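# Move the SOC bottle from refrigerator bin to bench

## Task

Find which of the four bottles in the refrigerator's bin carries the letters SOC. If one does, lift it out and set it upright on the bench, keep the remaining three upright inside the refrigerator, and close the refrigerator door. If no bottle carries SOC, leave all four inside, close the door, then press the CALL key on the operator panel until it latches down. Pressing CALL when a SOC bottle is present is an error that cannot be reversed.

## Robot and tools

Robot: two six-joint arms, left_arm and right_arm, each with a folding-finger gripper, each riding its own carriage (left_rail, right_rail) on one floor track. left_rail is always the carriage further toward +y. These names do not match image sides.

Scene frame: fixed to the table. Table top is z = 0, +z up, +x is the direction the arms face, +y is to their left. The track runs along y at x = 0, with y = 0 at its centre; the table edge is at x = 0.17 m. Each arm base sits at x = 0, y = its carriage position_m, z = 0.04 m, facing +x. Result positions are metres, velocities m/s and rad/s, orientations wxyz quaternions; reported hand positions can be a few cm off. Gripper frame: fingers point along its +z and close along its y; end_effector_position is the point between the closed pads.

execute_actions: {"actions": [one action], "cameras": [...]}. An action may hold "rows", "steps", "until" and rail commands. "rows" is up to 15 rows, each applied for one control step (1/30 s). Every row has 18 numbers in [-1, 1], covering both arms even if one is idle: left_arm shoulder pan, shoulder lift, elbow, wrist 1, wrist 2, wrist 3, gripper position, force_limit, speed, then the same nine for right_arm. The six joint numbers are scaled offsets, not poses: 1.0 equals 1.481 rad for pan and lift and 2.222 rad for the other four, measured from that arm's Joint targets as they stood when the action began (each row counts from that same base, not from the previous row). Sending the same offset in a new call moves further. Asking a joint more than 0.010 rad beyond its range refuses the call. Gripper position is absolute: +1 fully open (140 mm), about -0.8 pads touch, -1 closes until blocked. force_limit -1..+1 sets squeeze (about 14 N at -1 up to 58 N at +1 for slow closes); speed -1..+1 sets finger speed (about 30 to 250 mm/s); faster closes squeeze harder. To leave a gripper unchanged resend its last three numbers; 0 is a real command. "steps" is 1 to 450 (default 15, at least the row count); after the rows the arms keep heading for the last row. "until" ends early on rail fields, e.g. {"left_rail": {"position_status": ["!=", "moving"]}} or {"all": {"status": "ended"}}; numbers need a comparison such as ">=". Rail commands: {"left_rail": {"position_m": y, "speed_m_s": s, "acceleration_factor": a}}, position_m an absolute track y in metres (left_rail -0.8 to 1.5, right_rail -1.5 to 0.8), speed 0.01 to 1 m/s, acceleration 0.1 to 1; {"stop": true} brakes it. Keep carriages at least 0.78 m apart. Let a carriage arrive before placing its gripper; a driving carriage shifts the arm's target with it. An empty actions list just returns images.

move: "target" is one 18-number row (same layout and scaling, offsets from the current Joint targets) or a list of up to 15 rows, all counted from those same targets. "speed" is the top joint speed in rad/s, 0.01 to 3.14, default 0.5 (one value or one per target). "blend" in rad rounds corners in a list. "stop_force" (4 to 120 N, both arms) ends an arm's path when its wrist sensor feels that much extra push; use low speed with it, and omit it when backing off a contact. "zero" (default true) rezeroes before the move. "blocking": false returns early; then call wait or stop before new rows or moves. The result adds a "move:" line: done, off_target, moving, held or fault, plus limits=held if steps were withheld.

wait: {"seconds": 0..10}, holds last commands. stop: brakes a running move (not carriages). zoom_image: {"camera", "region": [x0, y0, x1, y1]} in pixels, at most 504 by 504, on the latest image of that camera. Cameras: cam_high, cam_bench_left, cam_bench_mid, cam_bench_right, cam_left_wrist, cam_right_wrist, all 896x504. zero_wrist_force: {"arm"}. finished_scene: ends the scene permanently.

Reading results: Joint positions and Joint velocities give per arm the rail (m) then six joints (rad). Joint targets is what each joint is commanded to; offsets are added to it. object_status: 0 moving, 1 blocked while opening, 2 blocked while closing (a grip), 3 reached position or pads met. position_measured is counts: 3 open, about 139 at 60 mm, 230 pads touching. "joint command not followed" means the clearance check altered steps. "joint sent to its limit" means a joint reached its end. Rail statuses: done, moving, contact_stop, time_out, stopped, stopped_with_arm, stopped_for_other_arm, stopped_for_other_carriage; position_answer not_taken means resend once standing. Wrist force/torque are in the gripper axes.

Cautions: grip bottles near the fingertip quarter of the pads; gripping near the palm lets fingers fold and hold loosely. Do not drive fingertips into surfaces. Nothing may fall off the table or land on the track or strip. Avoid contact between the arms or their carriages; a gripper must never close on the other arm. About 150 N of force, or joint torque over limits (wrist joints 49.6 N m, elbow 138), stops the arm for 10 s; even a slight overshoot past firm contact can do it. Carry loads close, avoid long stretched holds (motor heat), move gently, set bottles down before release, and keep the three other bottles upright. Confirm the lettering with zoom_image before acting; never press CALL unless certain no bottle says SOC.

Each tool is called after "Emit:" by a JSON object that holds its "name" and its "arguments", one argument or row to a line.

## Session

Emit:
{"name": "execute_actions", "arguments": {
  "actions": []
}}

Scene clock: 0.00 s.
left_arm: end_effector_position=(+0.3563, +1.2645, +0.5790) position_measured=3 object_status=3 end_effector_quat_wxyz=(+0.000, +0.000, +1.000, +0.000) | right_arm: end_effector_position=(+0.3563, -1.2921, +0.5790) position_measured=3 object_status=3 end_effector_quat_wxyz=(+0.000, +0.000, +1.000, +0.000)
Joint positions: left_arm=[1.186 -0.281 -2.157 1.821 -1.235 -1.571 -0.281] | right_arm=[-1.371 -0.281 -2.157 1.821 -1.235 -1.571 -0.281]
Joint velocities: within noise
Joint torques (N m): no reading
Wrist force (N): no reading
Wrist torque (N m): no reading
Wrist force, peak (N): no reading
Joint targets: left_arm=[1.186 -0.281 -2.157 1.821 -1.235 -1.571 -0.281] | right_arm=[-1.371 -0.281 -2.157 1.821 -1.235 -1.571 -0.281]
Tool commands: left_gripper/position=+1.0 left_gripper/force_limit=+1.0 left_gripper/speed=+1.0 right_gripper/position=+1.0 right_gripper/force_limit=+1.0 right_gripper/speed=+1.0
left_rail: position_m=1.186 position_status=done
right_rail: position_m=-1.371 position_status=done

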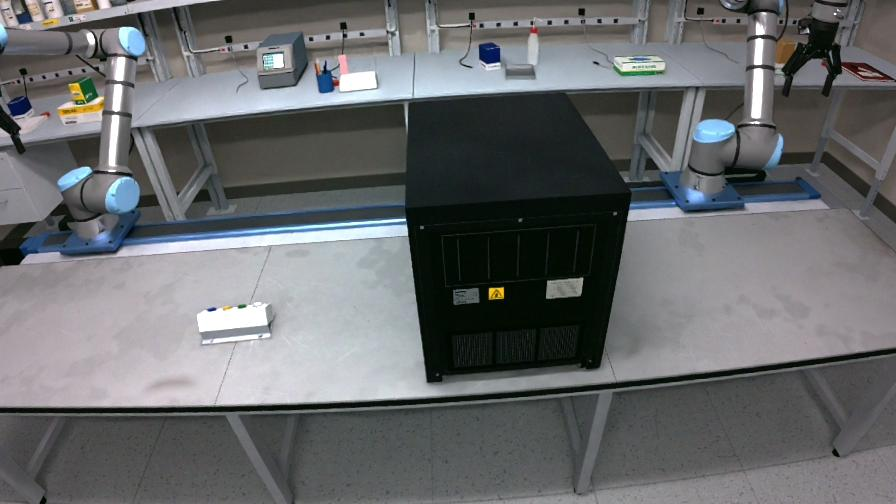

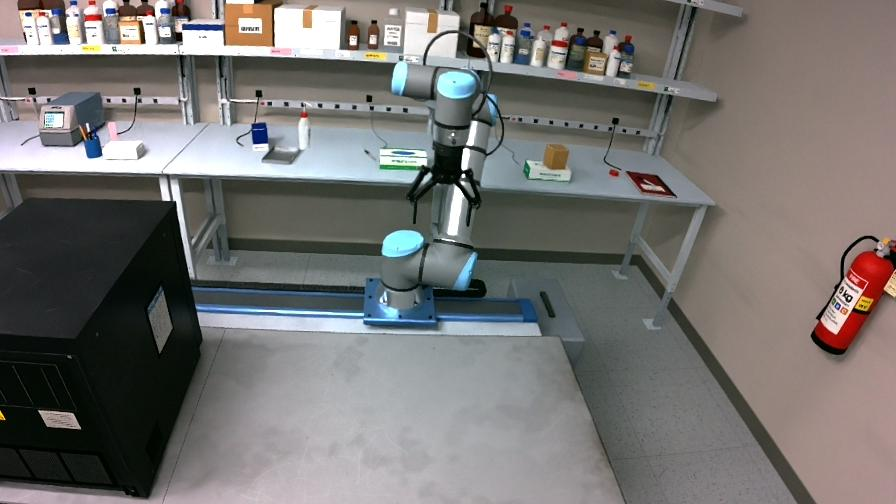

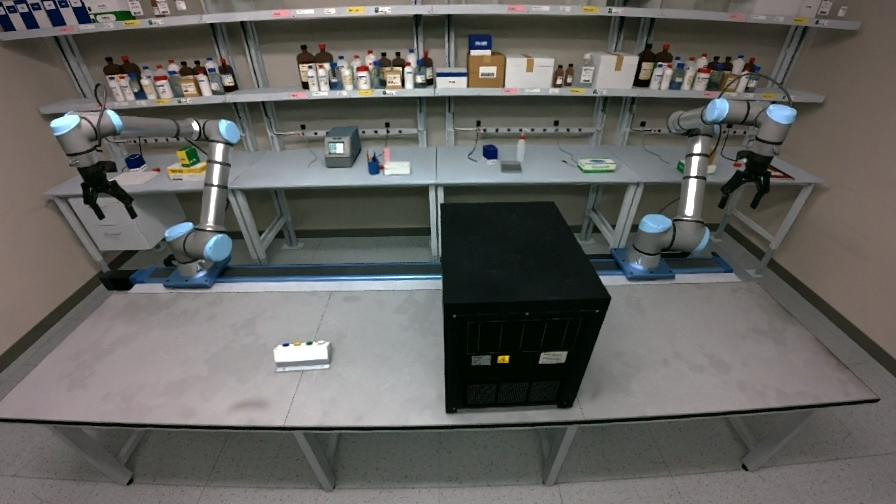

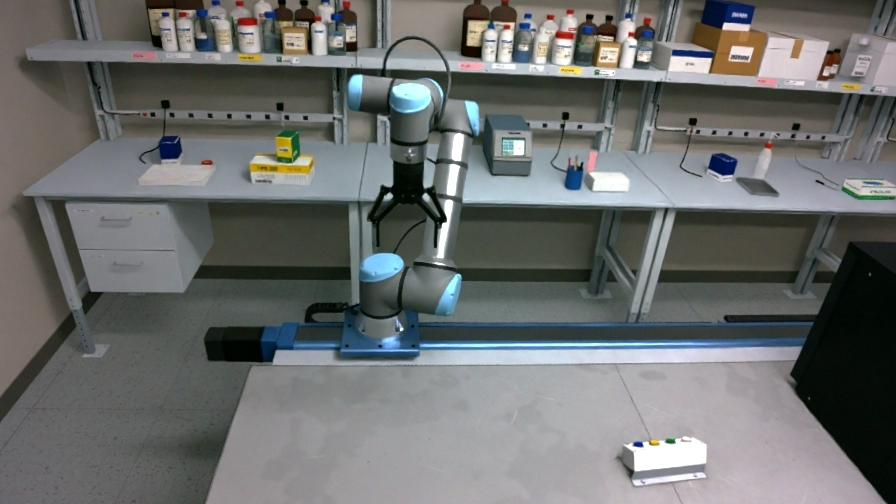

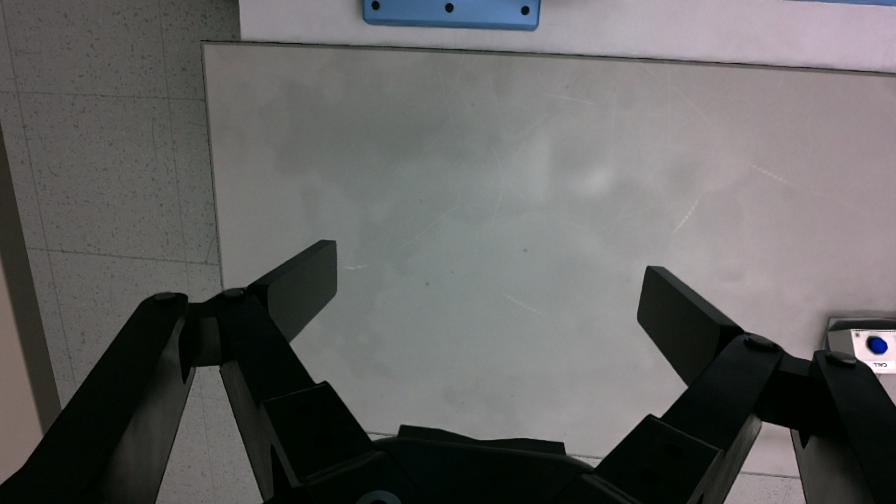

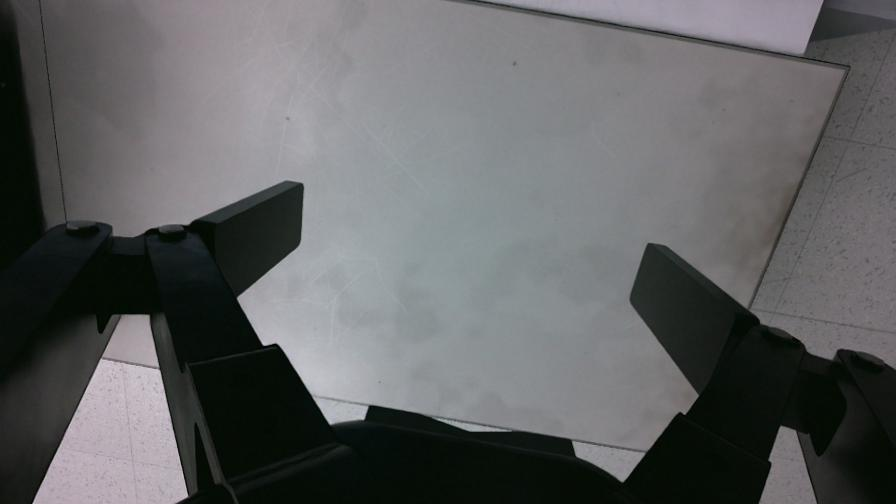

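Emit:
{"name": "zoom_image", "arguments": {
  "camera": "cam_high",
  "region": [380, 60, 660, 400]
}}

Emit:
{"name": "zoom_image", "arguments": {
  "camera": "cam_bench_left",
  "region": [0, 180, 240, 500]
}}

Emit:
{"name": "zoom_image", "arguments": {
  "camera": "cam_bench_right",
  "region": [560, 220, 896, 504]
}}

Scaled by 1.482 from the camera's 896x504 image, which has a finer 1280x720 frame.

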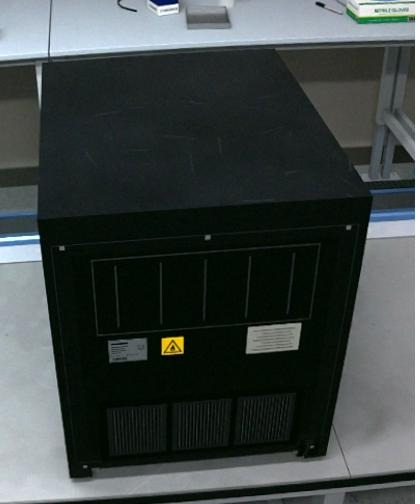

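Scaled by 1.575 from the camera's 896x504 image, which has a finer 1280x720 frame.

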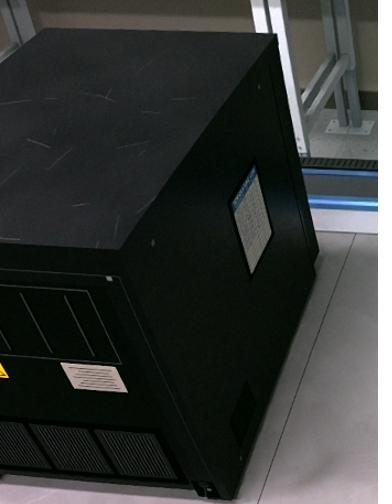

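Scaled by 1.500 from the camera's 896x504 image, which has a finer 1280x720 frame.

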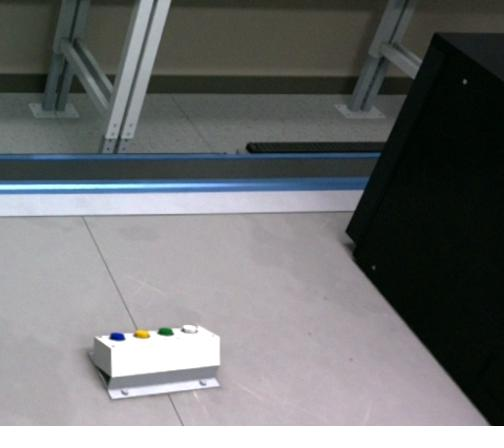

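Emit:
{"name": "move", "arguments": {
  "target": [
    [0,0,0,0,0,0,1,1,1,1.0,0,0,0,0,0,1,1,1]
  ],
  "speed": 1.0
}}

Emit:
{"name": "move", "arguments": {
  "target": [
    [0,0,0,0,0,0,1,1,1,0.2503,0.511,0.1256,-0.4662,-0.482,-0.5806,1,1,1]
  ],
  "speed": 1.0,
  "cameras": ["cam_left_wrist", "cam_right_wrist"]
}}

Scene clock: 65.80 s.
left_arm: end_effector_position=(+0.3563, +1.2645, +0.5790) position_measured=3 object_status=3 end_effector_quat_wxyz=(+0.000, +0.000, +1.000, +0.000) | right_arm: end_effector_position=(-0.0463, -1.0087, +0.5790) position_measured=3 object_status=3 end_effector_quat_wxyz=(+0.000, -0.675, +0.738, +0.000)
Joint positions: left_arm=[1.186 -0.281 -2.157 1.821 -1.235 -1.571 -0.28] | right_arm=[-1.371 1.2 -2.157 1.821 -1.235 -1.571 -0.281]
Joint torques (N m): left_arm=[3.65 -0.17 -47.71 -4.12 0.41 -0.47] | right_arm=[18.06 -0.06 -48.18 -4.81 -0.31 -0.63]
Wrist force (N): left_arm=[0.2 -0.4 -0.3] | right_arm=[0.6 -0.1 -0.3]
Wrist torque (N m): left_arm=[-0.09 -0.05 -0.01] | right_arm=[0.00 -0.17 -0.05]
Wrist force, peak (N): left_arm=[0.3 0.0 -0.7] | right_arm=[0.8 3.1 -0.2]
Joint targets: left_arm=[1.186 -0.281 -2.157 1.821 -1.235 -1.571 -0.281] | right_arm=[-1.371 1.201 -2.157 1.821 -1.235 -1.571 -0.281]
left_rail: position_m=1.186 position_status=done
right_rail: position_m=-1.371 position_status=done
move: done

Scene clock: 68.00 s.
left_arm: end_effector_position=(+0.3563, +1.2645, +0.5790) position_measured=3 object_status=3 end_effector_quat_wxyz=(+0.000, +0.000, +1.000, +0.000) | right_arm: end_effector_position=(+0.1243, -0.7094, +0.2931) position_measured=3 object_status=3 end_effector_quat_wxyz=(+0.000, +0.860, +0.000, +0.510)
Joint positions: left_arm=[1.186 -0.281 -2.157 1.821 -1.235 -1.571 -0.28] | right_arm=[-1.371 1.571 -1.4 2.1 -2.271 -2.641 -1.57]
Joint torques (N m): left_arm=[2.3 0.35 -45.73 -4.33 -0.22 -0.84] | right_arm=[17.54 -42.45 -33.03 -8.25 -5.69 -4.05]
Wrist force (N): left_arm=[-0.2 -0.3 0.1] | right_arm=[-0.2 1.2 -1.1]
Wrist torque (N m): left_arm=[-0.06 0.04 -0.01] | right_arm=[0.20 0.18 0.09]
Wrist force, peak (N): left_arm=[0.4 -0.3 -0.5] | right_arm=[2.9 1.4 -2.3]
Joint targets: left_arm=[1.186 -0.281 -2.157 1.821 -1.235 -1.571 -0.281] | right_arm=[-1.371 1.572 -1.400 2.100 -2.271 -2.642 -1.571]
left_rail: position_m=1.186 position_status=done
right_rail: position_m=-1.371 position_status=done
move: done
Images, in order (width x height): cam_left_wrist 896x504, cam_right_wrist 896x504.

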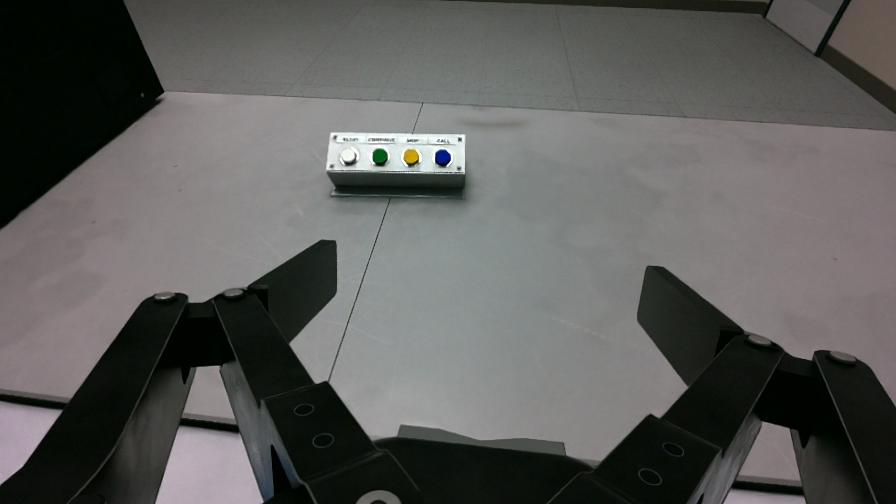

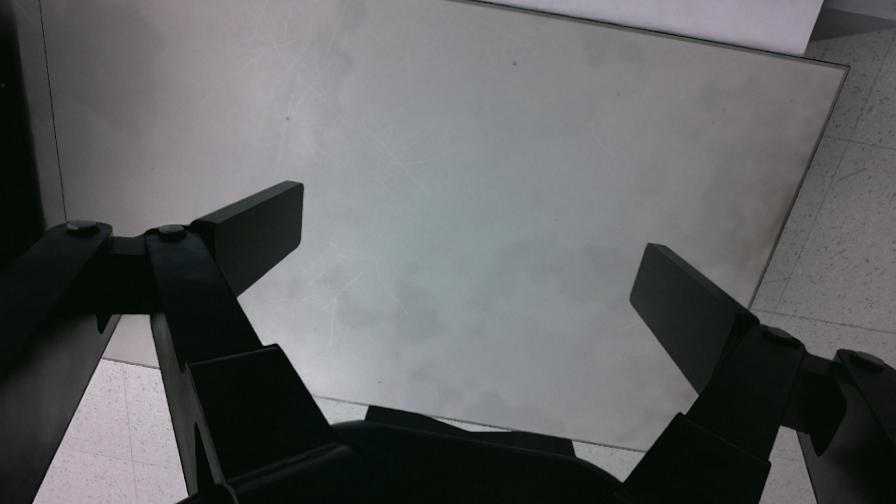

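Emit:
{"name": "execute_actions", "arguments": {
  "actions": [
    {"right_rail": {"position_m": -0.75, "speed_m_s": 0.4, "acceleration_factor": 0.5}, "steps": 150, "until": {"right_rail": {"position_status": ["!=", "moving"]}}}
  ],
  "cameras": ["cam_left_wrist", "cam_bench_right"]
}}

Scene clock: 71.90 s.
left_arm: end_effector_position=(+0.3563, +1.2645, +0.5790) position_measured=3 object_status=3 end_effector_quat_wxyz=(+0.000, +0.000, +1.000, +0.000) | right_arm: end_effector_position=(+0.1242, -0.0887, +0.2930) position_measured=3 object_status=3 end_effector_quat_wxyz=(+0.000, +0.860, +0.000, +0.510)
Joint positions: left_arm=[1.186 -0.281 -2.157 1.821 -1.235 -1.571 -0.28] | right_arm=[-0.75 1.572 -1.4 2.1 -2.271 -2.642 -1.571]
Joint torques (N m): left_arm=[1.74 2.31 -47.27 -4.44 0.07 -0.31] | right_arm=[-9.58 -50.93 -39.19 -6.89 -4.63 -3.51]
Wrist force (N): left_arm=[0.2 -0.2 -0.3] | right_arm=[0.0 1.2 -1.6]
Wrist torque (N m): left_arm=[-0.04 -0.04 0.00] | right_arm=[0.22 0.12 0.09]
Wrist force, peak (N): left_arm=[0.3 -0.3 -0.7] | right_arm=[-0.1 3.0 -1.1]
Joint targets: left_arm=[1.186 -0.281 -2.157 1.821 -1.235 -1.571 -0.281] | right_arm=[-0.750 1.572 -1.400 2.100 -2.271 -2.642 -1.571]
Tool commands: left_gripper/position=+1.0 left_gripper/force_limit=+1.0 left_gripper/speed=+1.0 right_gripper/position=+1.0 right_gripper/force_limit=+1.0 right_gripper/speed=+1.0
left_rail: position_m=1.186 position_status=done
right_rail: position_m=-0.750 speed_m_s=0.40 position_status=done
Images, in order (width x height): cam_bench_right 896x504, cam_left_wrist 896x504.

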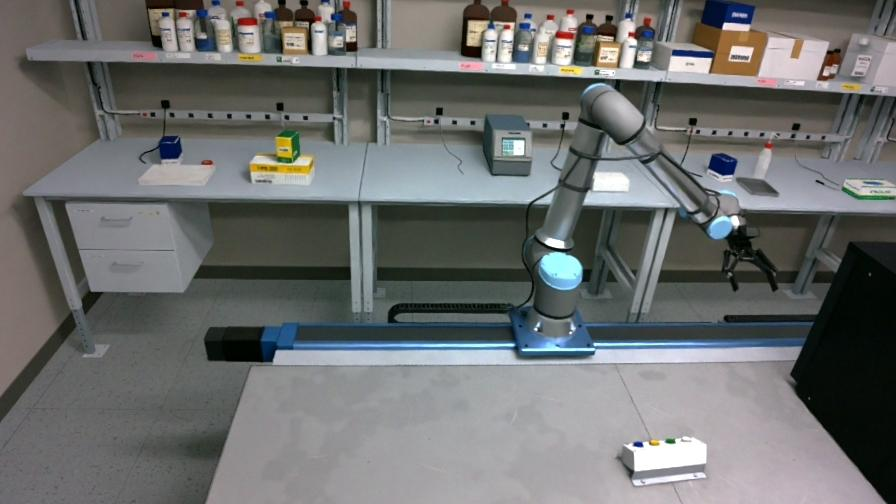

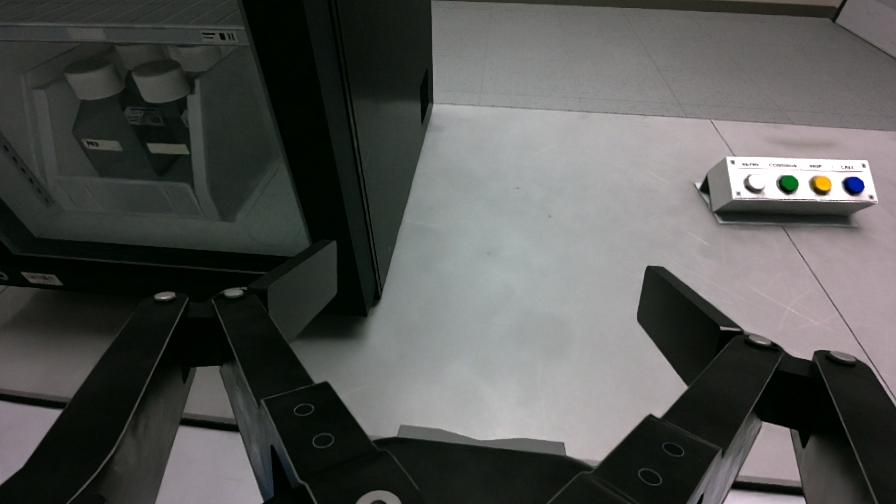

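Emit:
{"name": "execute_actions", "arguments": {
  "actions": [
    {"right_rail": {"position_m": -0.46, "speed_m_s": 0.3}, "steps": 150, "until": {"right_rail": {"position_status": ["!=", "moving"]}}}
  ],
  "cameras": ["cam_left_wrist"]
}}

Emit:
{"name": "zoom_image", "arguments": {
  "camera": "cam_left_wrist",
  "region": [60, 0, 560, 320]
}}

Scene clock: 74.87 s.
left_arm: end_effector_position=(+0.3563, +1.2645, +0.5790) position_measured=3 object_status=3 end_effector_quat_wxyz=(+0.000, +0.000, +1.000, +0.000) | right_arm: end_effector_position=(+0.1243, +0.2013, +0.2930) position_measured=3 object_status=3 end_effector_quat_wxyz=(+0.000, +0.860, +0.000, +0.510)
Joint positions: left_arm=[1.186 -0.281 -2.157 1.821 -1.235 -1.571 -0.28] | right_arm=[-0.46 1.572 -1.4 2.1 -2.271 -2.642 -1.571]
Joint torques (N m): left_arm=[-0.59 0.66 -47.01 -4.05 -0.5 -0.76] | right_arm=[-13.01 -66.17 -45.45 -5.08 -2.95 -3.14]
Wrist force (N): left_arm=[0.4 0.2 -0.2] | right_arm=[0.0 1.3 -1.3]
Wrist torque (N m): left_arm=[0.06 -0.09 0.00] | right_arm=[0.22 0.12 0.09]
Wrist force, peak (N): left_arm=[0.1 -0.6 -0.4] | right_arm=[-0.2 2.4 -1.4]
Joint targets: left_arm=[1.186 -0.281 -2.157 1.821 -1.235 -1.571 -0.281] | right_arm=[-0.460 1.572 -1.400 2.100 -2.271 -2.642 -1.571]
Tool commands: left_gripper/position=+1.0 left_gripper/force_limit=+1.0 left_gripper/speed=+1.0 right_gripper/position=+1.0 right_gripper/force_limit=+1.0 right_gripper/speed=+1.0
left_rail: position_m=1.186 position_status=done
right_rail: position_m=-0.460 speed_m_s=0.30 position_status=done
Images, in order (width x height): cam_left_wrist 896x504.

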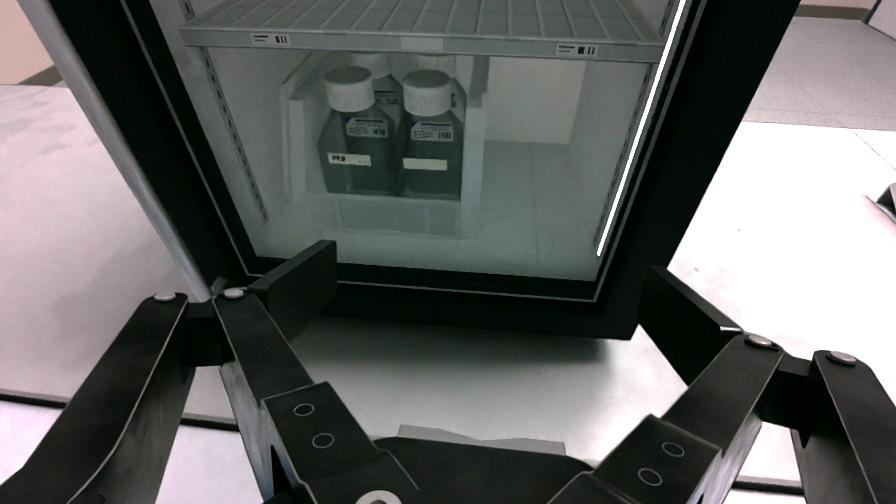

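Scaled by 1.008 from the camera's 896x504 image, which has a finer 1280x720 frame.

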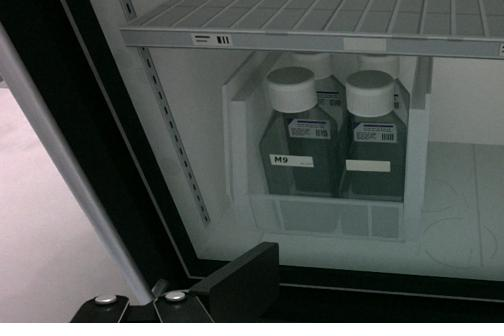

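Emit:
{"name": "zoom_image", "arguments": {
  "camera": "cam_left_wrist",
  "region": [270, 40, 500, 240]
}}

Scaled by 2.191 from the camera's 896x504 image, which has a finer 1280x720 frame.

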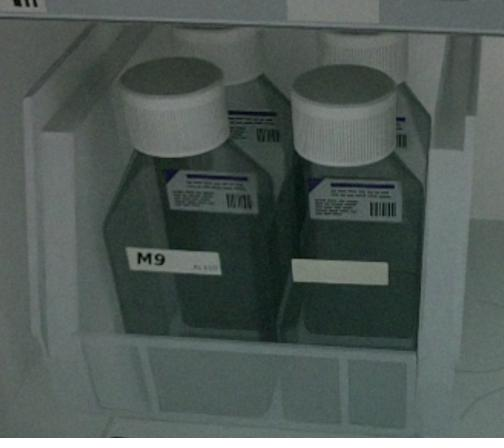

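Emit:
{"name": "move", "arguments": {
  "target": [0,0,0,0,0,0,1,1,1,0,0,0,0,-0.12,0,1,1,1],
  "speed": 0.6,
  "cameras": ["cam_left_wrist"]
}}

Emit:
{"name": "execute_actions", "arguments": {
  "actions": [
    {"right_rail": {"position_m": -0.3, "speed_m_s": 0.3}, "steps": 150, "until": {"right_rail": {"position_status": ["!=", "moving"]}}}
  ],
  "cameras": ["cam_left_wrist"]
}}

Scene clock: 112.77 s.
left_arm: end_effector_position=(+0.3563, +1.2645, +0.5790) position_measured=3 object_status=3 end_effector_quat_wxyz=(+0.000, +0.000, +1.000, +0.000) | right_arm: end_effector_position=(+0.1567, +0.2013, +0.3774) position_measured=3 object_status=3 end_effector_quat_wxyz=(+0.000, +0.785, +0.000, +0.620)
Joint positions: left_arm=[1.186 -0.281 -2.157 1.821 -1.235 -1.571 -0.28] | right_arm=[-0.46 1.572 -1.4 2.1 -2.271 -2.908 -1.571]
Joint torques (N m): left_arm=[4.36 1.89 -46.57 -3.95 0.43 -1.21] | right_arm=[-11.91 -72.43 -45.79 -2.89 -6.44 -2.47]
Wrist force (N): left_arm=[0.0 -0.3 -0.3] | right_arm=[-0.1 1.2 -1.8]
Wrist torque (N m): left_arm=[-0.05 -0.01 0.00] | right_arm=[0.23 0.22 0.07]
Wrist force, peak (N): left_arm=[0.5 -0.4 -0.4] | right_arm=[-0.4 1.1 -2.1]
Joint targets: left_arm=[1.186 -0.281 -2.157 1.821 -1.235 -1.571 -0.281] | right_arm=[-0.460 1.572 -1.400 2.100 -2.271 -2.908 -1.571]
left_rail: position_m=1.186 position_status=done
right_rail: position_m=-0.460 speed_m_s=0.30 position_status=done
move: done
Images, in order (width x height): cam_left_wrist 896x504.

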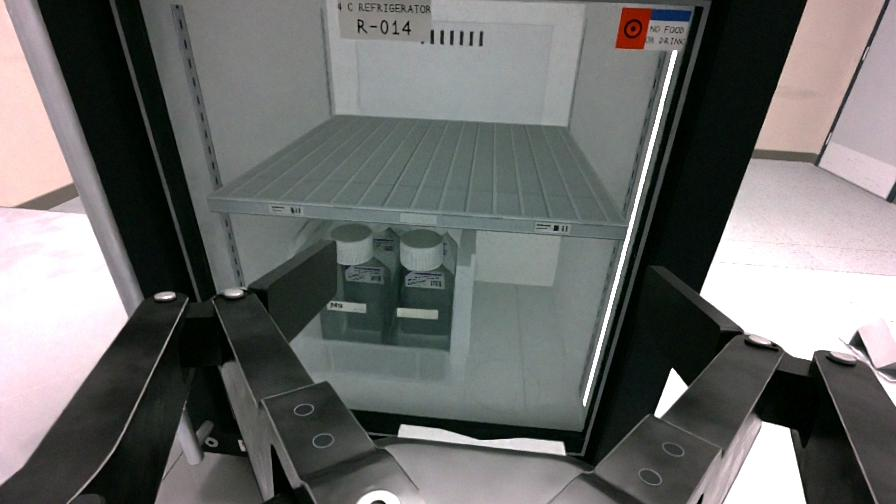

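Scene clock: 114.07 s.
left_arm: end_effector_position=(+0.3563, +1.2645, +0.5790) position_measured=3 object_status=3 end_effector_quat_wxyz=(+0.000, +0.000, +1.000, +0.000) | right_arm: end_effector_position=(+0.1567, +0.3613, +0.3775) position_measured=3 object_status=3 end_effector_quat_wxyz=(+0.000, +0.785, +0.000, +0.620)
Joint positions: left_arm=[1.186 -0.281 -2.157 1.821 -1.235 -1.571 -0.28] | right_arm=[-0.3 1.572 -1.4 2.1 -2.271 -2.908 -1.571]
Joint torques (N m): left_arm=[1.93 1.22 -47.11 -3.94 0.11 -0.89] | right_arm=[-13 -59.45 -42.53 -3.17 -5.85 -2.39]
Wrist force (N): left_arm=[-0.2 -0.1 0.2] | right_arm=[-0.1 1.1 -1.6]
Wrist torque (N m): left_arm=[-0.02 0.03 0.00] | right_arm=[0.23 0.22 0.07]
Wrist force, peak (N): left_arm=[0.3 -0.1 -0.5] | right_arm=[-0.1 2.6 -1.8]
Joint targets: left_arm=[1.186 -0.281 -2.157 1.821 -1.235 -1.571 -0.281] | right_arm=[-0.300 1.572 -1.400 2.100 -2.271 -2.908 -1.571]
Tool commands: left_gripper/position=+1.0 left_gripper/force_limit=+1.0 left_gripper/speed=+1.0 right_gripper/position=+1.0 right_gripper/force_limit=+1.0 right_gripper/speed=+1.0
left_rail: position_m=1.186 position_status=done
right_rail: position_m=-0.300 speed_m_s=0.30 position_status=done
Images, in order (width x height): cam_left_wrist 896x504.

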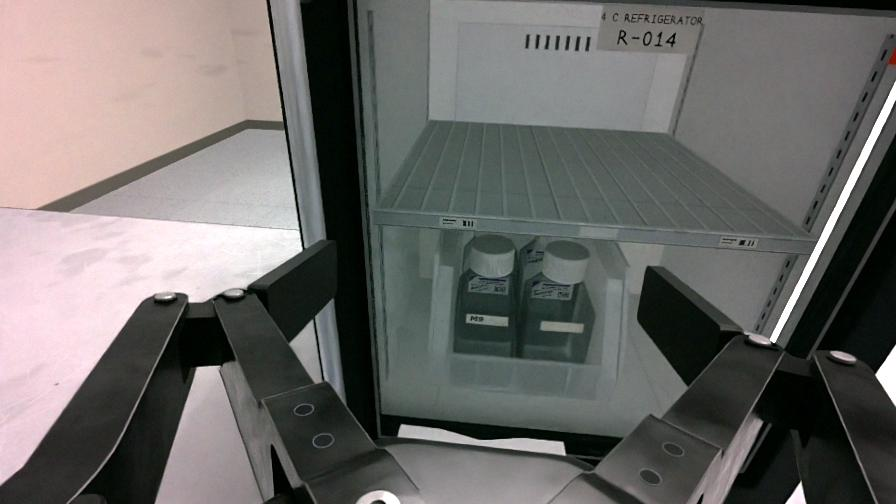

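Emit:
{"name": "zoom_image", "arguments": {
  "camera": "cam_left_wrist",
  "region": [430, 215, 640, 400]
}}

Emit:
{"name": "zoom_image", "arguments": {
  "camera": "cam_left_wrist",
  "region": [230, 0, 460, 440]
}}

Scaled by 2.400 from the camera's 896x504 image, which has a finer 1280x720 frame.

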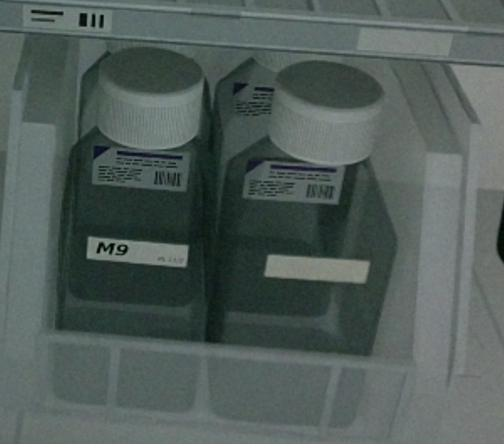

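Scaled by 1.145 from the camera's 896x504 image, which has a finer 1280x720 frame.

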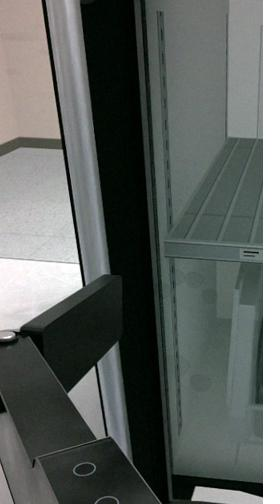

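Emit:
{"name": "execute_actions", "arguments": {
  "actions": [
    {"right_rail": {"position_m": -1.371, "speed_m_s": 0.5}, "steps": 200, "until": {"right_rail": {"position_status": ["!=", "moving"]}}}
  ]
}}

Emit:
{"name": "move", "arguments": {
  "target": [
    [-1.0,0,0,0,0,0,1,1,1,-0.2503,-0.511,-0.1256,0.4662,0.6,0.5806,1,1,1]
  ],
  "speed": 1.0
}}

Scene clock: 146.73 s.
left_arm: end_effector_position=(+0.3563, +1.2645, +0.5790) position_measured=3 object_status=3 end_effector_quat_wxyz=(+0.000, +0.000, +1.000, +0.000) | right_arm: end_effector_position=(+0.1567, -0.7097, +0.3775) position_measured=3 object_status=3 end_effector_quat_wxyz=(+0.000, +0.785, +0.000, +0.620)
Joint positions: left_arm=[1.186 -0.281 -2.157 1.821 -1.235 -1.571 -0.28] | right_arm=[-1.371 1.572 -1.4 2.1 -2.271 -2.908 -1.571]
Joint torques (N m): left_arm=[2.79 0.87 -46.88 -3.95 0.29 -1.27] | right_arm=[-4.36 -59.12 -47.24 -3.05 -2.94 -1.03]
Wrist force (N): left_arm=[-0.3 0.0 -0.1] | right_arm=[-0.3 1.1 -1.8]
Wrist torque (N m): left_arm=[0.00 0.06 0.00] | right_arm=[0.20 0.25 0.07]
Wrist force, peak (N): left_arm=[0.0 -0.6 -0.6] | right_arm=[-0.3 2.8 -1.5]
Joint targets: left_arm=[1.186 -0.281 -2.157 1.821 -1.235 -1.571 -0.281] | right_arm=[-1.371 1.572 -1.400 2.100 -2.271 -2.908 -1.571]
Tool commands: left_gripper/position=+1.0 left_gripper/force_limit=+1.0 left_gripper/speed=+1.0 right_gripper/position=+1.0 right_gripper/force_limit=+1.0 right_gripper/speed=+1.0
left_rail: position_m=1.186 position_status=done
right_rail: position_m=-1.371 speed_m_s=0.50 position_status=done

Scene clock: 149.13 s.
left_arm: end_effector_position=(+0.1103, +0.8381, +0.5790) position_measured=3 object_status=3 end_effector_quat_wxyz=(+0.000, +0.675, +0.738, +0.000) end_effector_velocity=(-0.002, -0.001, -0.001) end_effector_angular_velocity=(+0.000, +0.001, -0.005) | right_arm: end_effector_position=(-0.0449, -1.0096, +0.5789) position_measured=3 object_status=3 end_effector_quat_wxyz=(+0.001, -0.675, +0.738, -0.002)
Joint positions: left_arm=[1.186 -1.761 -2.157 1.821 -1.235 -1.571 -0.281] | right_arm=[-1.371 1.201 -2.157 1.821 -1.235 -1.576 -0.281]
Joint velocities: left_arm=[0 -0.005 0 0.001 -0.002 -0.001 0] | right_arm=[within noise]
Joint torques (N m): left_arm=[-6.63 4.57 -46.54 -4.2 0.04 -1.1] | right_arm=[-17.85 -13.38 -56.62 -1.83 3.35 2.71]
Wrist force (N): left_arm=[0.0 0.2 -0.1] | right_arm=[0.9 0.5 -0.4]
Wrist torque (N m): left_arm=[0.04 0.01 0.00] | right_arm=[0.11 -0.25 -0.15]
Wrist force, peak (N): left_arm=[-0.5 -2.7 0.0] | right_arm=[2.9 1.8 -2.2]
Joint targets: left_arm=[1.186 -1.762 -2.157 1.821 -1.235 -1.571 -0.281] | right_arm=[-1.371 1.201 -2.157 1.821 -1.235 -1.575 -0.281]
left_rail: position_m=1.186 position_status=done
right_rail: position_m=-1.371 speed_m_s=0.50 position_status=done
move: done

Emit:
{"name": "move", "arguments": {
  "target": [-0.4072,0.5101,0.1643,0.2027,0.3497,0.1265,1,1,1,0,0,0,0,0,0,1,1,1],
  "speed": 1.0,
  "cameras": ["cam_right_wrist", "cam_bench_left"]
}}

Scene clock: 152.77 s.
left_arm: end_effector_position=(+0.1005, +0.7058, +0.3010) position_measured=3 object_status=3 end_effector_quat_wxyz=(+0.000, +0.707, +0.000, +0.707) | right_arm: end_effector_position=(-0.0450, -1.0096, +0.5790) position_measured=3 object_status=3 end_effector_quat_wxyz=(+0.001, -0.675, +0.738, -0.002)
Joint positions: left_arm=[1.186 -2.365 -1.402 2.186 -0.785 -0.794 0] | right_arm=[-1.371 1.201 -2.157 1.821 -1.235 -1.575 -0.28]
Joint torques (N m): left_arm=[-6.1 -32.33 -24.4 4.98 3.11 2.55] | right_arm=[-16.45 -12.03 -56.81 -1.93 2.98 2.84]
Wrist force (N): left_arm=[-2.2 -0.3 0.5] | right_arm=[0.8 0.2 -0.2]
Wrist torque (N m): left_arm=[0.19 0.53 -0.41] | right_arm=[0.07 -0.22 -0.14]
Wrist force, peak (N): left_arm=[-5.3 -0.5 -0.9] | right_arm=[1.0 0.1 -0.3]
Joint targets: left_arm=[1.186 -2.365 -1.401 2.186 -0.785 -0.794 0.001] | right_arm=[-1.371 1.201 -2.157 1.821 -1.235 -1.575 -0.281]
left_rail: position_m=1.186 position_status=done
right_rail: position_m=-1.371 speed_m_s=0.50 position_status=done
move: done
Images, in order (width x height): cam_bench_left 896x504, cam_right_wrist 896x504.

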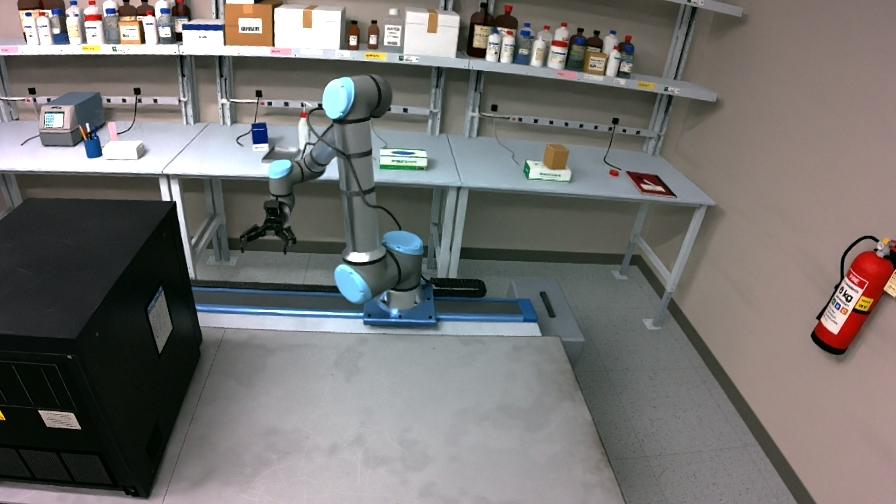

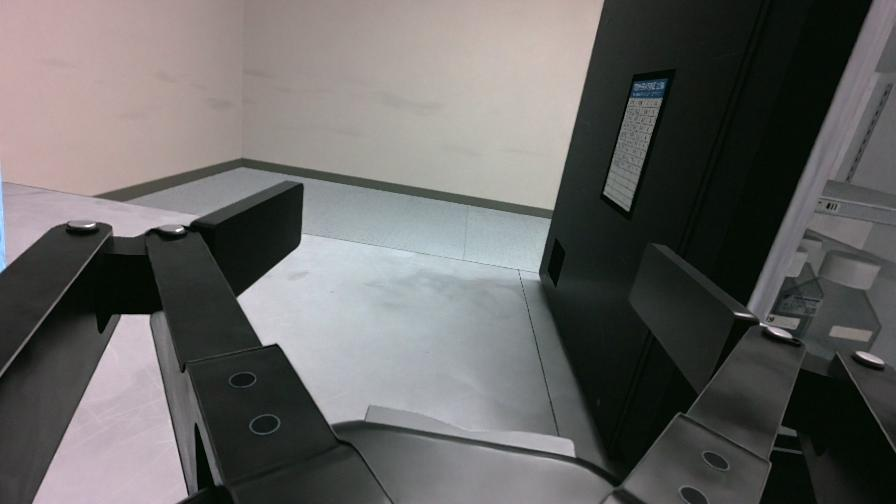

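Emit:
{"name": "zoom_image", "arguments": {
  "camera": "cam_right_wrist",
  "region": [720, 180, 896, 360]
}}

Scaled by 2.800 from the camera's 896x504 image, which has a finer 1280x720 frame.

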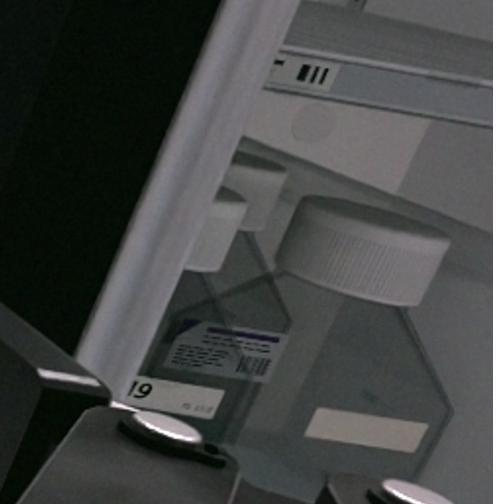

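Emit:
{"name": "execute_actions", "arguments": {
  "actions": [
    {"left_rail": {"position_m": 0.954, "speed_m_s": 0.3, "acceleration_factor": 0.5}, "steps": 150, "until": {"left_rail": {"position_status": ["!=", "moving"]}}}
  ],
  "cameras": ["cam_right_wrist"]
}}

Emit:
{"name": "zoom_image", "arguments": {
  "camera": "cam_right_wrist",
  "region": [400, 180, 760, 420]
}}

Scene clock: 165.73 s.
left_arm: end_effector_position=(+0.1004, +0.4738, +0.3009) position_measured=3 object_status=3 end_effector_quat_wxyz=(+0.000, +0.707, +0.000, +0.707) | right_arm: end_effector_position=(-0.0450, -1.0096, +0.5790) position_measured=3 object_status=3 end_effector_quat_wxyz=(+0.001, -0.675, +0.738, -0.002)
Joint positions: left_arm=[0.954 -2.365 -1.401 2.186 -0.785 -0.794 0.001] | right_arm=[-1.371 1.201 -2.157 1.821 -1.235 -1.575 -0.28]
Joint torques (N m): left_arm=[-3.17 -37.81 -34 3.28 1.14 2.46] | right_arm=[-17.09 -12.67 -56.3 -2.03 2.82 2.75]
Wrist force (N): left_arm=[-1.8 0.1 0.5] | right_arm=[0.5 0.3 -0.4]
Wrist torque (N m): left_arm=[0.28 0.43 -0.42] | right_arm=[0.08 -0.16 -0.14]
Wrist force, peak (N): left_arm=[-2.1 -1.6 0.4] | right_arm=[1.2 0.3 -0.2]
Joint targets: left_arm=[0.954 -2.365 -1.401 2.186 -0.785 -0.794 0.001] | right_arm=[-1.371 1.201 -2.157 1.821 -1.235 -1.575 -0.281]
Tool commands: left_gripper/position=+1.0 left_gripper/force_limit=+1.0 left_gripper/speed=+1.0 right_gripper/position=+1.0 right_gripper/force_limit=+1.0 right_gripper/speed=+1.0
left_rail: position_m=0.954 speed_m_s=0.30 position_status=done
right_rail: position_m=-1.371 speed_m_s=0.50 position_status=done
Images, in order (width x height): cam_right_wrist 896x504.

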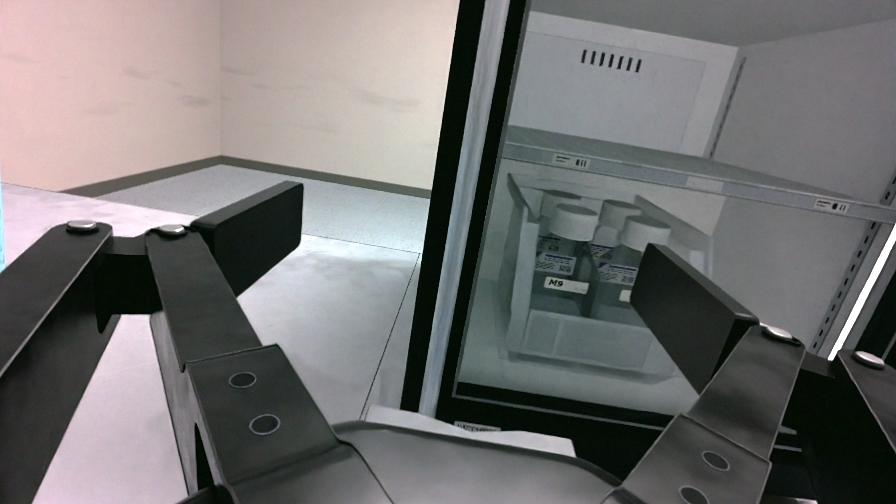

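Scaled by 1.400 from the camera's 896x504 image, which has a finer 1280x720 frame.

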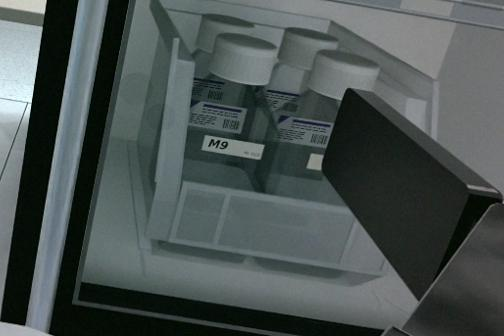

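Emit:
{"name": "execute_actions", "arguments": {
  "actions": [
    {"left_rail": {"position_m": 1.353, "speed_m_s": 0.5}, "steps": 150, "until": {"left_rail": {"position_status": ["!=", "moving"]}}}
  ]
}}

Emit:
{"name": "move", "arguments": {
  "target": [0.3306,-0.0585,0.0464,-0.0074,0.6917,0,-0.2,-0.5,0,0,0,0,0,0,0,1,1,1],
  "speed": 0.8,
  "cameras": ["cam_right_wrist", "cam_bench_left"]
}}

Scene clock: 190.30 s.
left_arm: end_effector_position=(+0.1004, +0.8727, +0.3009) position_measured=3 object_status=3 end_effector_quat_wxyz=(+0.000, +0.707, +0.000, +0.707) | right_arm: end_effector_position=(-0.0450, -1.0096, +0.5790) position_measured=3 object_status=3 end_effector_quat_wxyz=(+0.001, -0.675, +0.738, -0.002)
Joint positions: left_arm=[1.353 -2.365 -1.401 2.186 -0.785 -0.794 0.001] | right_arm=[-1.371 1.201 -2.157 1.821 -1.235 -1.575 -0.28]
Joint torques (N m): left_arm=[7.7 -58.44 -25.01 -0.27 -0.93 2.17] | right_arm=[-17.17 -13.09 -56.04 -2.07 2.63 2.68]
Wrist force (N): left_arm=[-1.9 -0.1 0.3] | right_arm=[0.6 0.1 -0.4]
Wrist torque (N m): left_arm=[0.24 0.46 -0.41] | right_arm=[0.04 -0.18 -0.14]
Wrist force, peak (N): left_arm=[-2.3 -1.2 0.3] | right_arm=[1.0 0.4 -0.5]
Joint targets: left_arm=[1.353 -2.365 -1.401 2.186 -0.785 -0.794 0.001] | right_arm=[-1.371 1.201 -2.157 1.821 -1.235 -1.575 -0.281]
Tool commands: left_gripper/position=+1.0 left_gripper/force_limit=+1.0 left_gripper/speed=+1.0 right_gripper/position=+1.0 right_gripper/force_limit=+1.0 right_gripper/speed=+1.0
left_rail: position_m=1.353 speed_m_s=0.50 position_status=done
right_rail: position_m=-1.371 speed_m_s=0.50 position_status=done

Scene clock: 193.10 s.
left_arm: end_effector_position=(+0.2019, +0.5780, +0.3009) position_measured=154 object_status=3 end_effector_quat_wxyz=(+0.353, +0.612, -0.354, +0.612) | right_arm: end_effector_position=(-0.0450, -1.0096, +0.5790) position_measured=3 object_status=3 end_effector_quat_wxyz=(+0.001, -0.675, +0.738, -0.002)
Joint positions: left_arm=[1.353 -1.875 -1.488 2.289 -0.801 0.743 0.001] | right_arm=[-1.371 1.201 -2.157 1.821 -1.235 -1.575 -0.28]
Joint torques (N m): left_arm=[14.03 -64.81 -25.51 -5.78 2.36 2.04] | right_arm=[-17.41 -12.63 -56.04 -2.15 2.98 2.77]
Wrist force (N): left_arm=[-1.7 0.1 0.5] | right_arm=[0.9 0.3 -0.3]
Wrist torque (N m): left_arm=[0.29 0.36 -0.42] | right_arm=[0.08 -0.25 -0.14]
Wrist force, peak (N): left_arm=[-1.9 -1.0 -0.6] | right_arm=[1.0 0.4 -0.2]
Joint targets: left_arm=[1.353 -1.875 -1.488 2.289 -0.801 0.743 0.001] | right_arm=[-1.371 1.201 -2.157 1.821 -1.235 -1.575 -0.281]
left_rail: position_m=1.353 speed_m_s=0.50 position_status=done
right_rail: position_m=-1.371 speed_m_s=0.50 position_status=done
move: done
Images, in order (width x height): cam_bench_left 896x504, cam_right_wrist 896x504.

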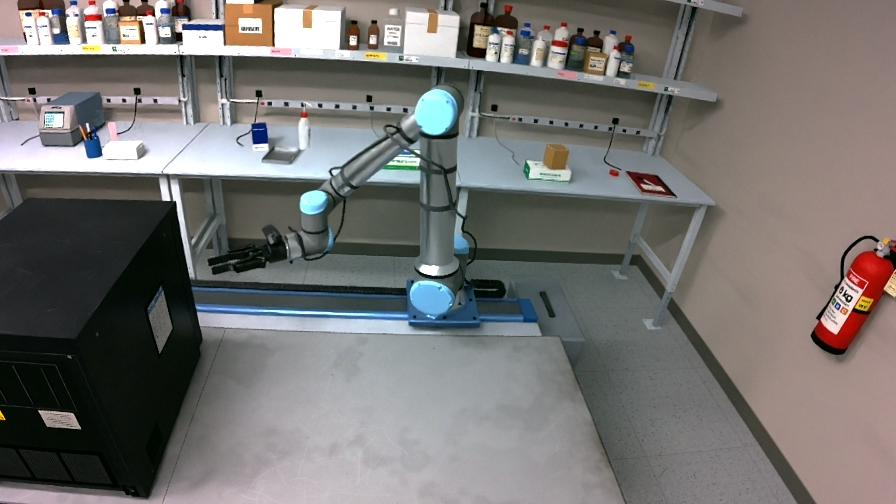

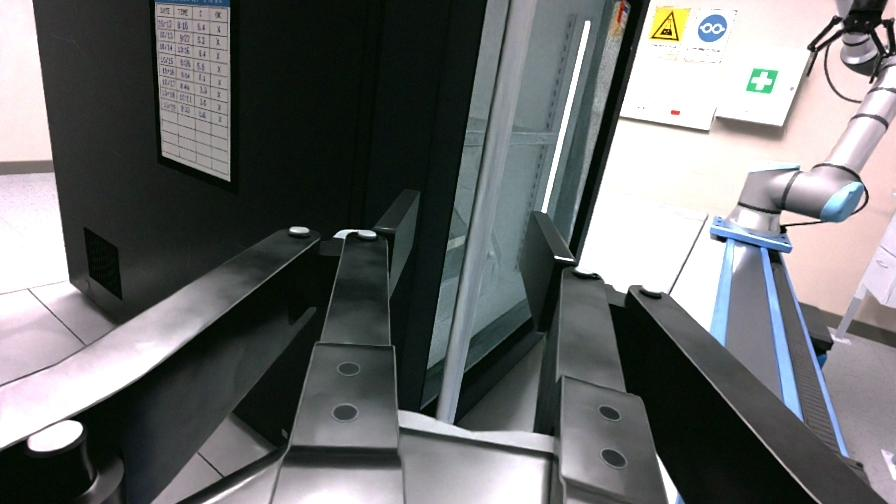

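Emit:
{"name": "zoom_image", "arguments": {
  "camera": "cam_right_wrist",
  "region": [330, 130, 630, 440]
}}

Scaled by 1.626 from the camera's 896x504 image, which has a finer 1280x720 frame.

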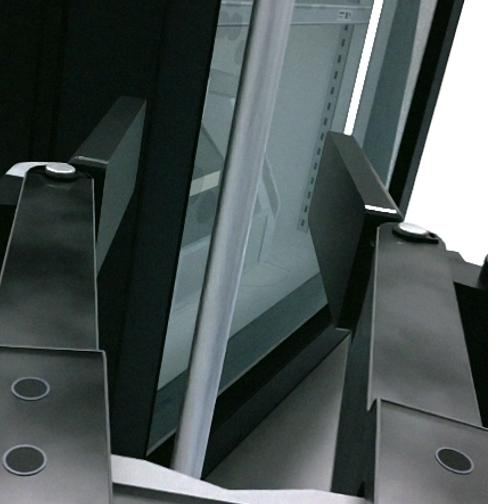

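Emit:
{"name": "move", "arguments": {
  "target": [0.0467,0.0626,-0.04995,0.00824,0.0312,0,-0.2,-0.5,0,0,0,0,0,0,0,1,1,1],
  "speed": 0.3,
  "cameras": ["cam_right_wrist"]
}}

Emit:
{"name": "zoom_image", "arguments": {
  "camera": "cam_right_wrist",
  "region": [330, 130, 630, 440]
}}

Scene clock: 211.97 s.
left_arm: end_effector_position=(+0.2200, +0.5195, +0.3009) position_measured=154 object_status=3 end_effector_quat_wxyz=(+0.353, +0.612, -0.354, +0.612) | right_arm: end_effector_position=(-0.0450, -1.0096, +0.5790) position_measured=3 object_status=3 end_effector_quat_wxyz=(+0.001, -0.675, +0.738, -0.002)
Joint positions: left_arm=[1.353 -1.806 -1.395 2.179 -0.783 0.812 0.001] | right_arm=[-1.371 1.201 -2.157 1.821 -1.235 -1.575 -0.28]
Joint torques (N m): left_arm=[15.9 -38.43 -40.43 1.14 2.65 1.44] | right_arm=[-17.27 -12.55 -56.35 -2.05 2.39 3.03]
Wrist force (N): left_arm=[-1.5 0.2 0.1] | right_arm=[0.7 0.2 -0.4]
Wrist torque (N m): left_arm=[0.30 0.31 -0.41] | right_arm=[0.06 -0.19 -0.15]
Wrist force, peak (N): left_arm=[-2.0 -0.9 -1.3] | right_arm=[1.1 0.2 -0.3]
Joint targets: left_arm=[1.353 -1.806 -1.395 2.178 -0.783 0.812 0.001] | right_arm=[-1.371 1.201 -2.157 1.821 -1.235 -1.575 -0.281]
left_rail: position_m=1.353 speed_m_s=0.50 position_status=done
right_rail: position_m=-1.371 speed_m_s=0.50 position_status=done
move: done
Images, in order (width x height): cam_right_wrist 896x504.

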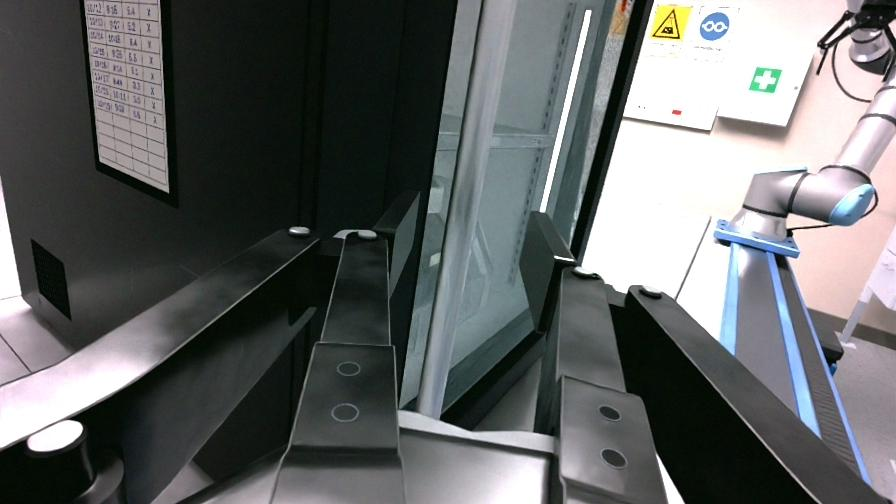

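Scaled by 1.626 from the camera's 896x504 image, which has a finer 1280x720 frame.

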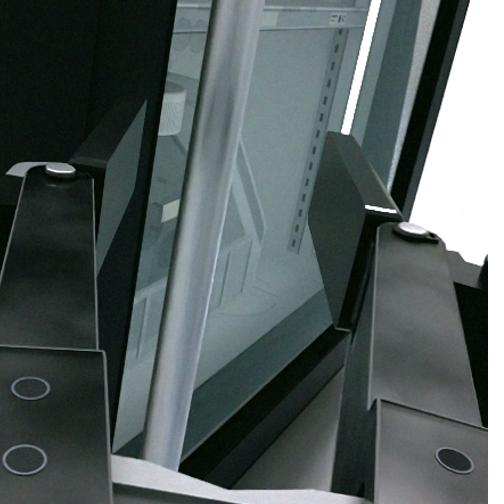

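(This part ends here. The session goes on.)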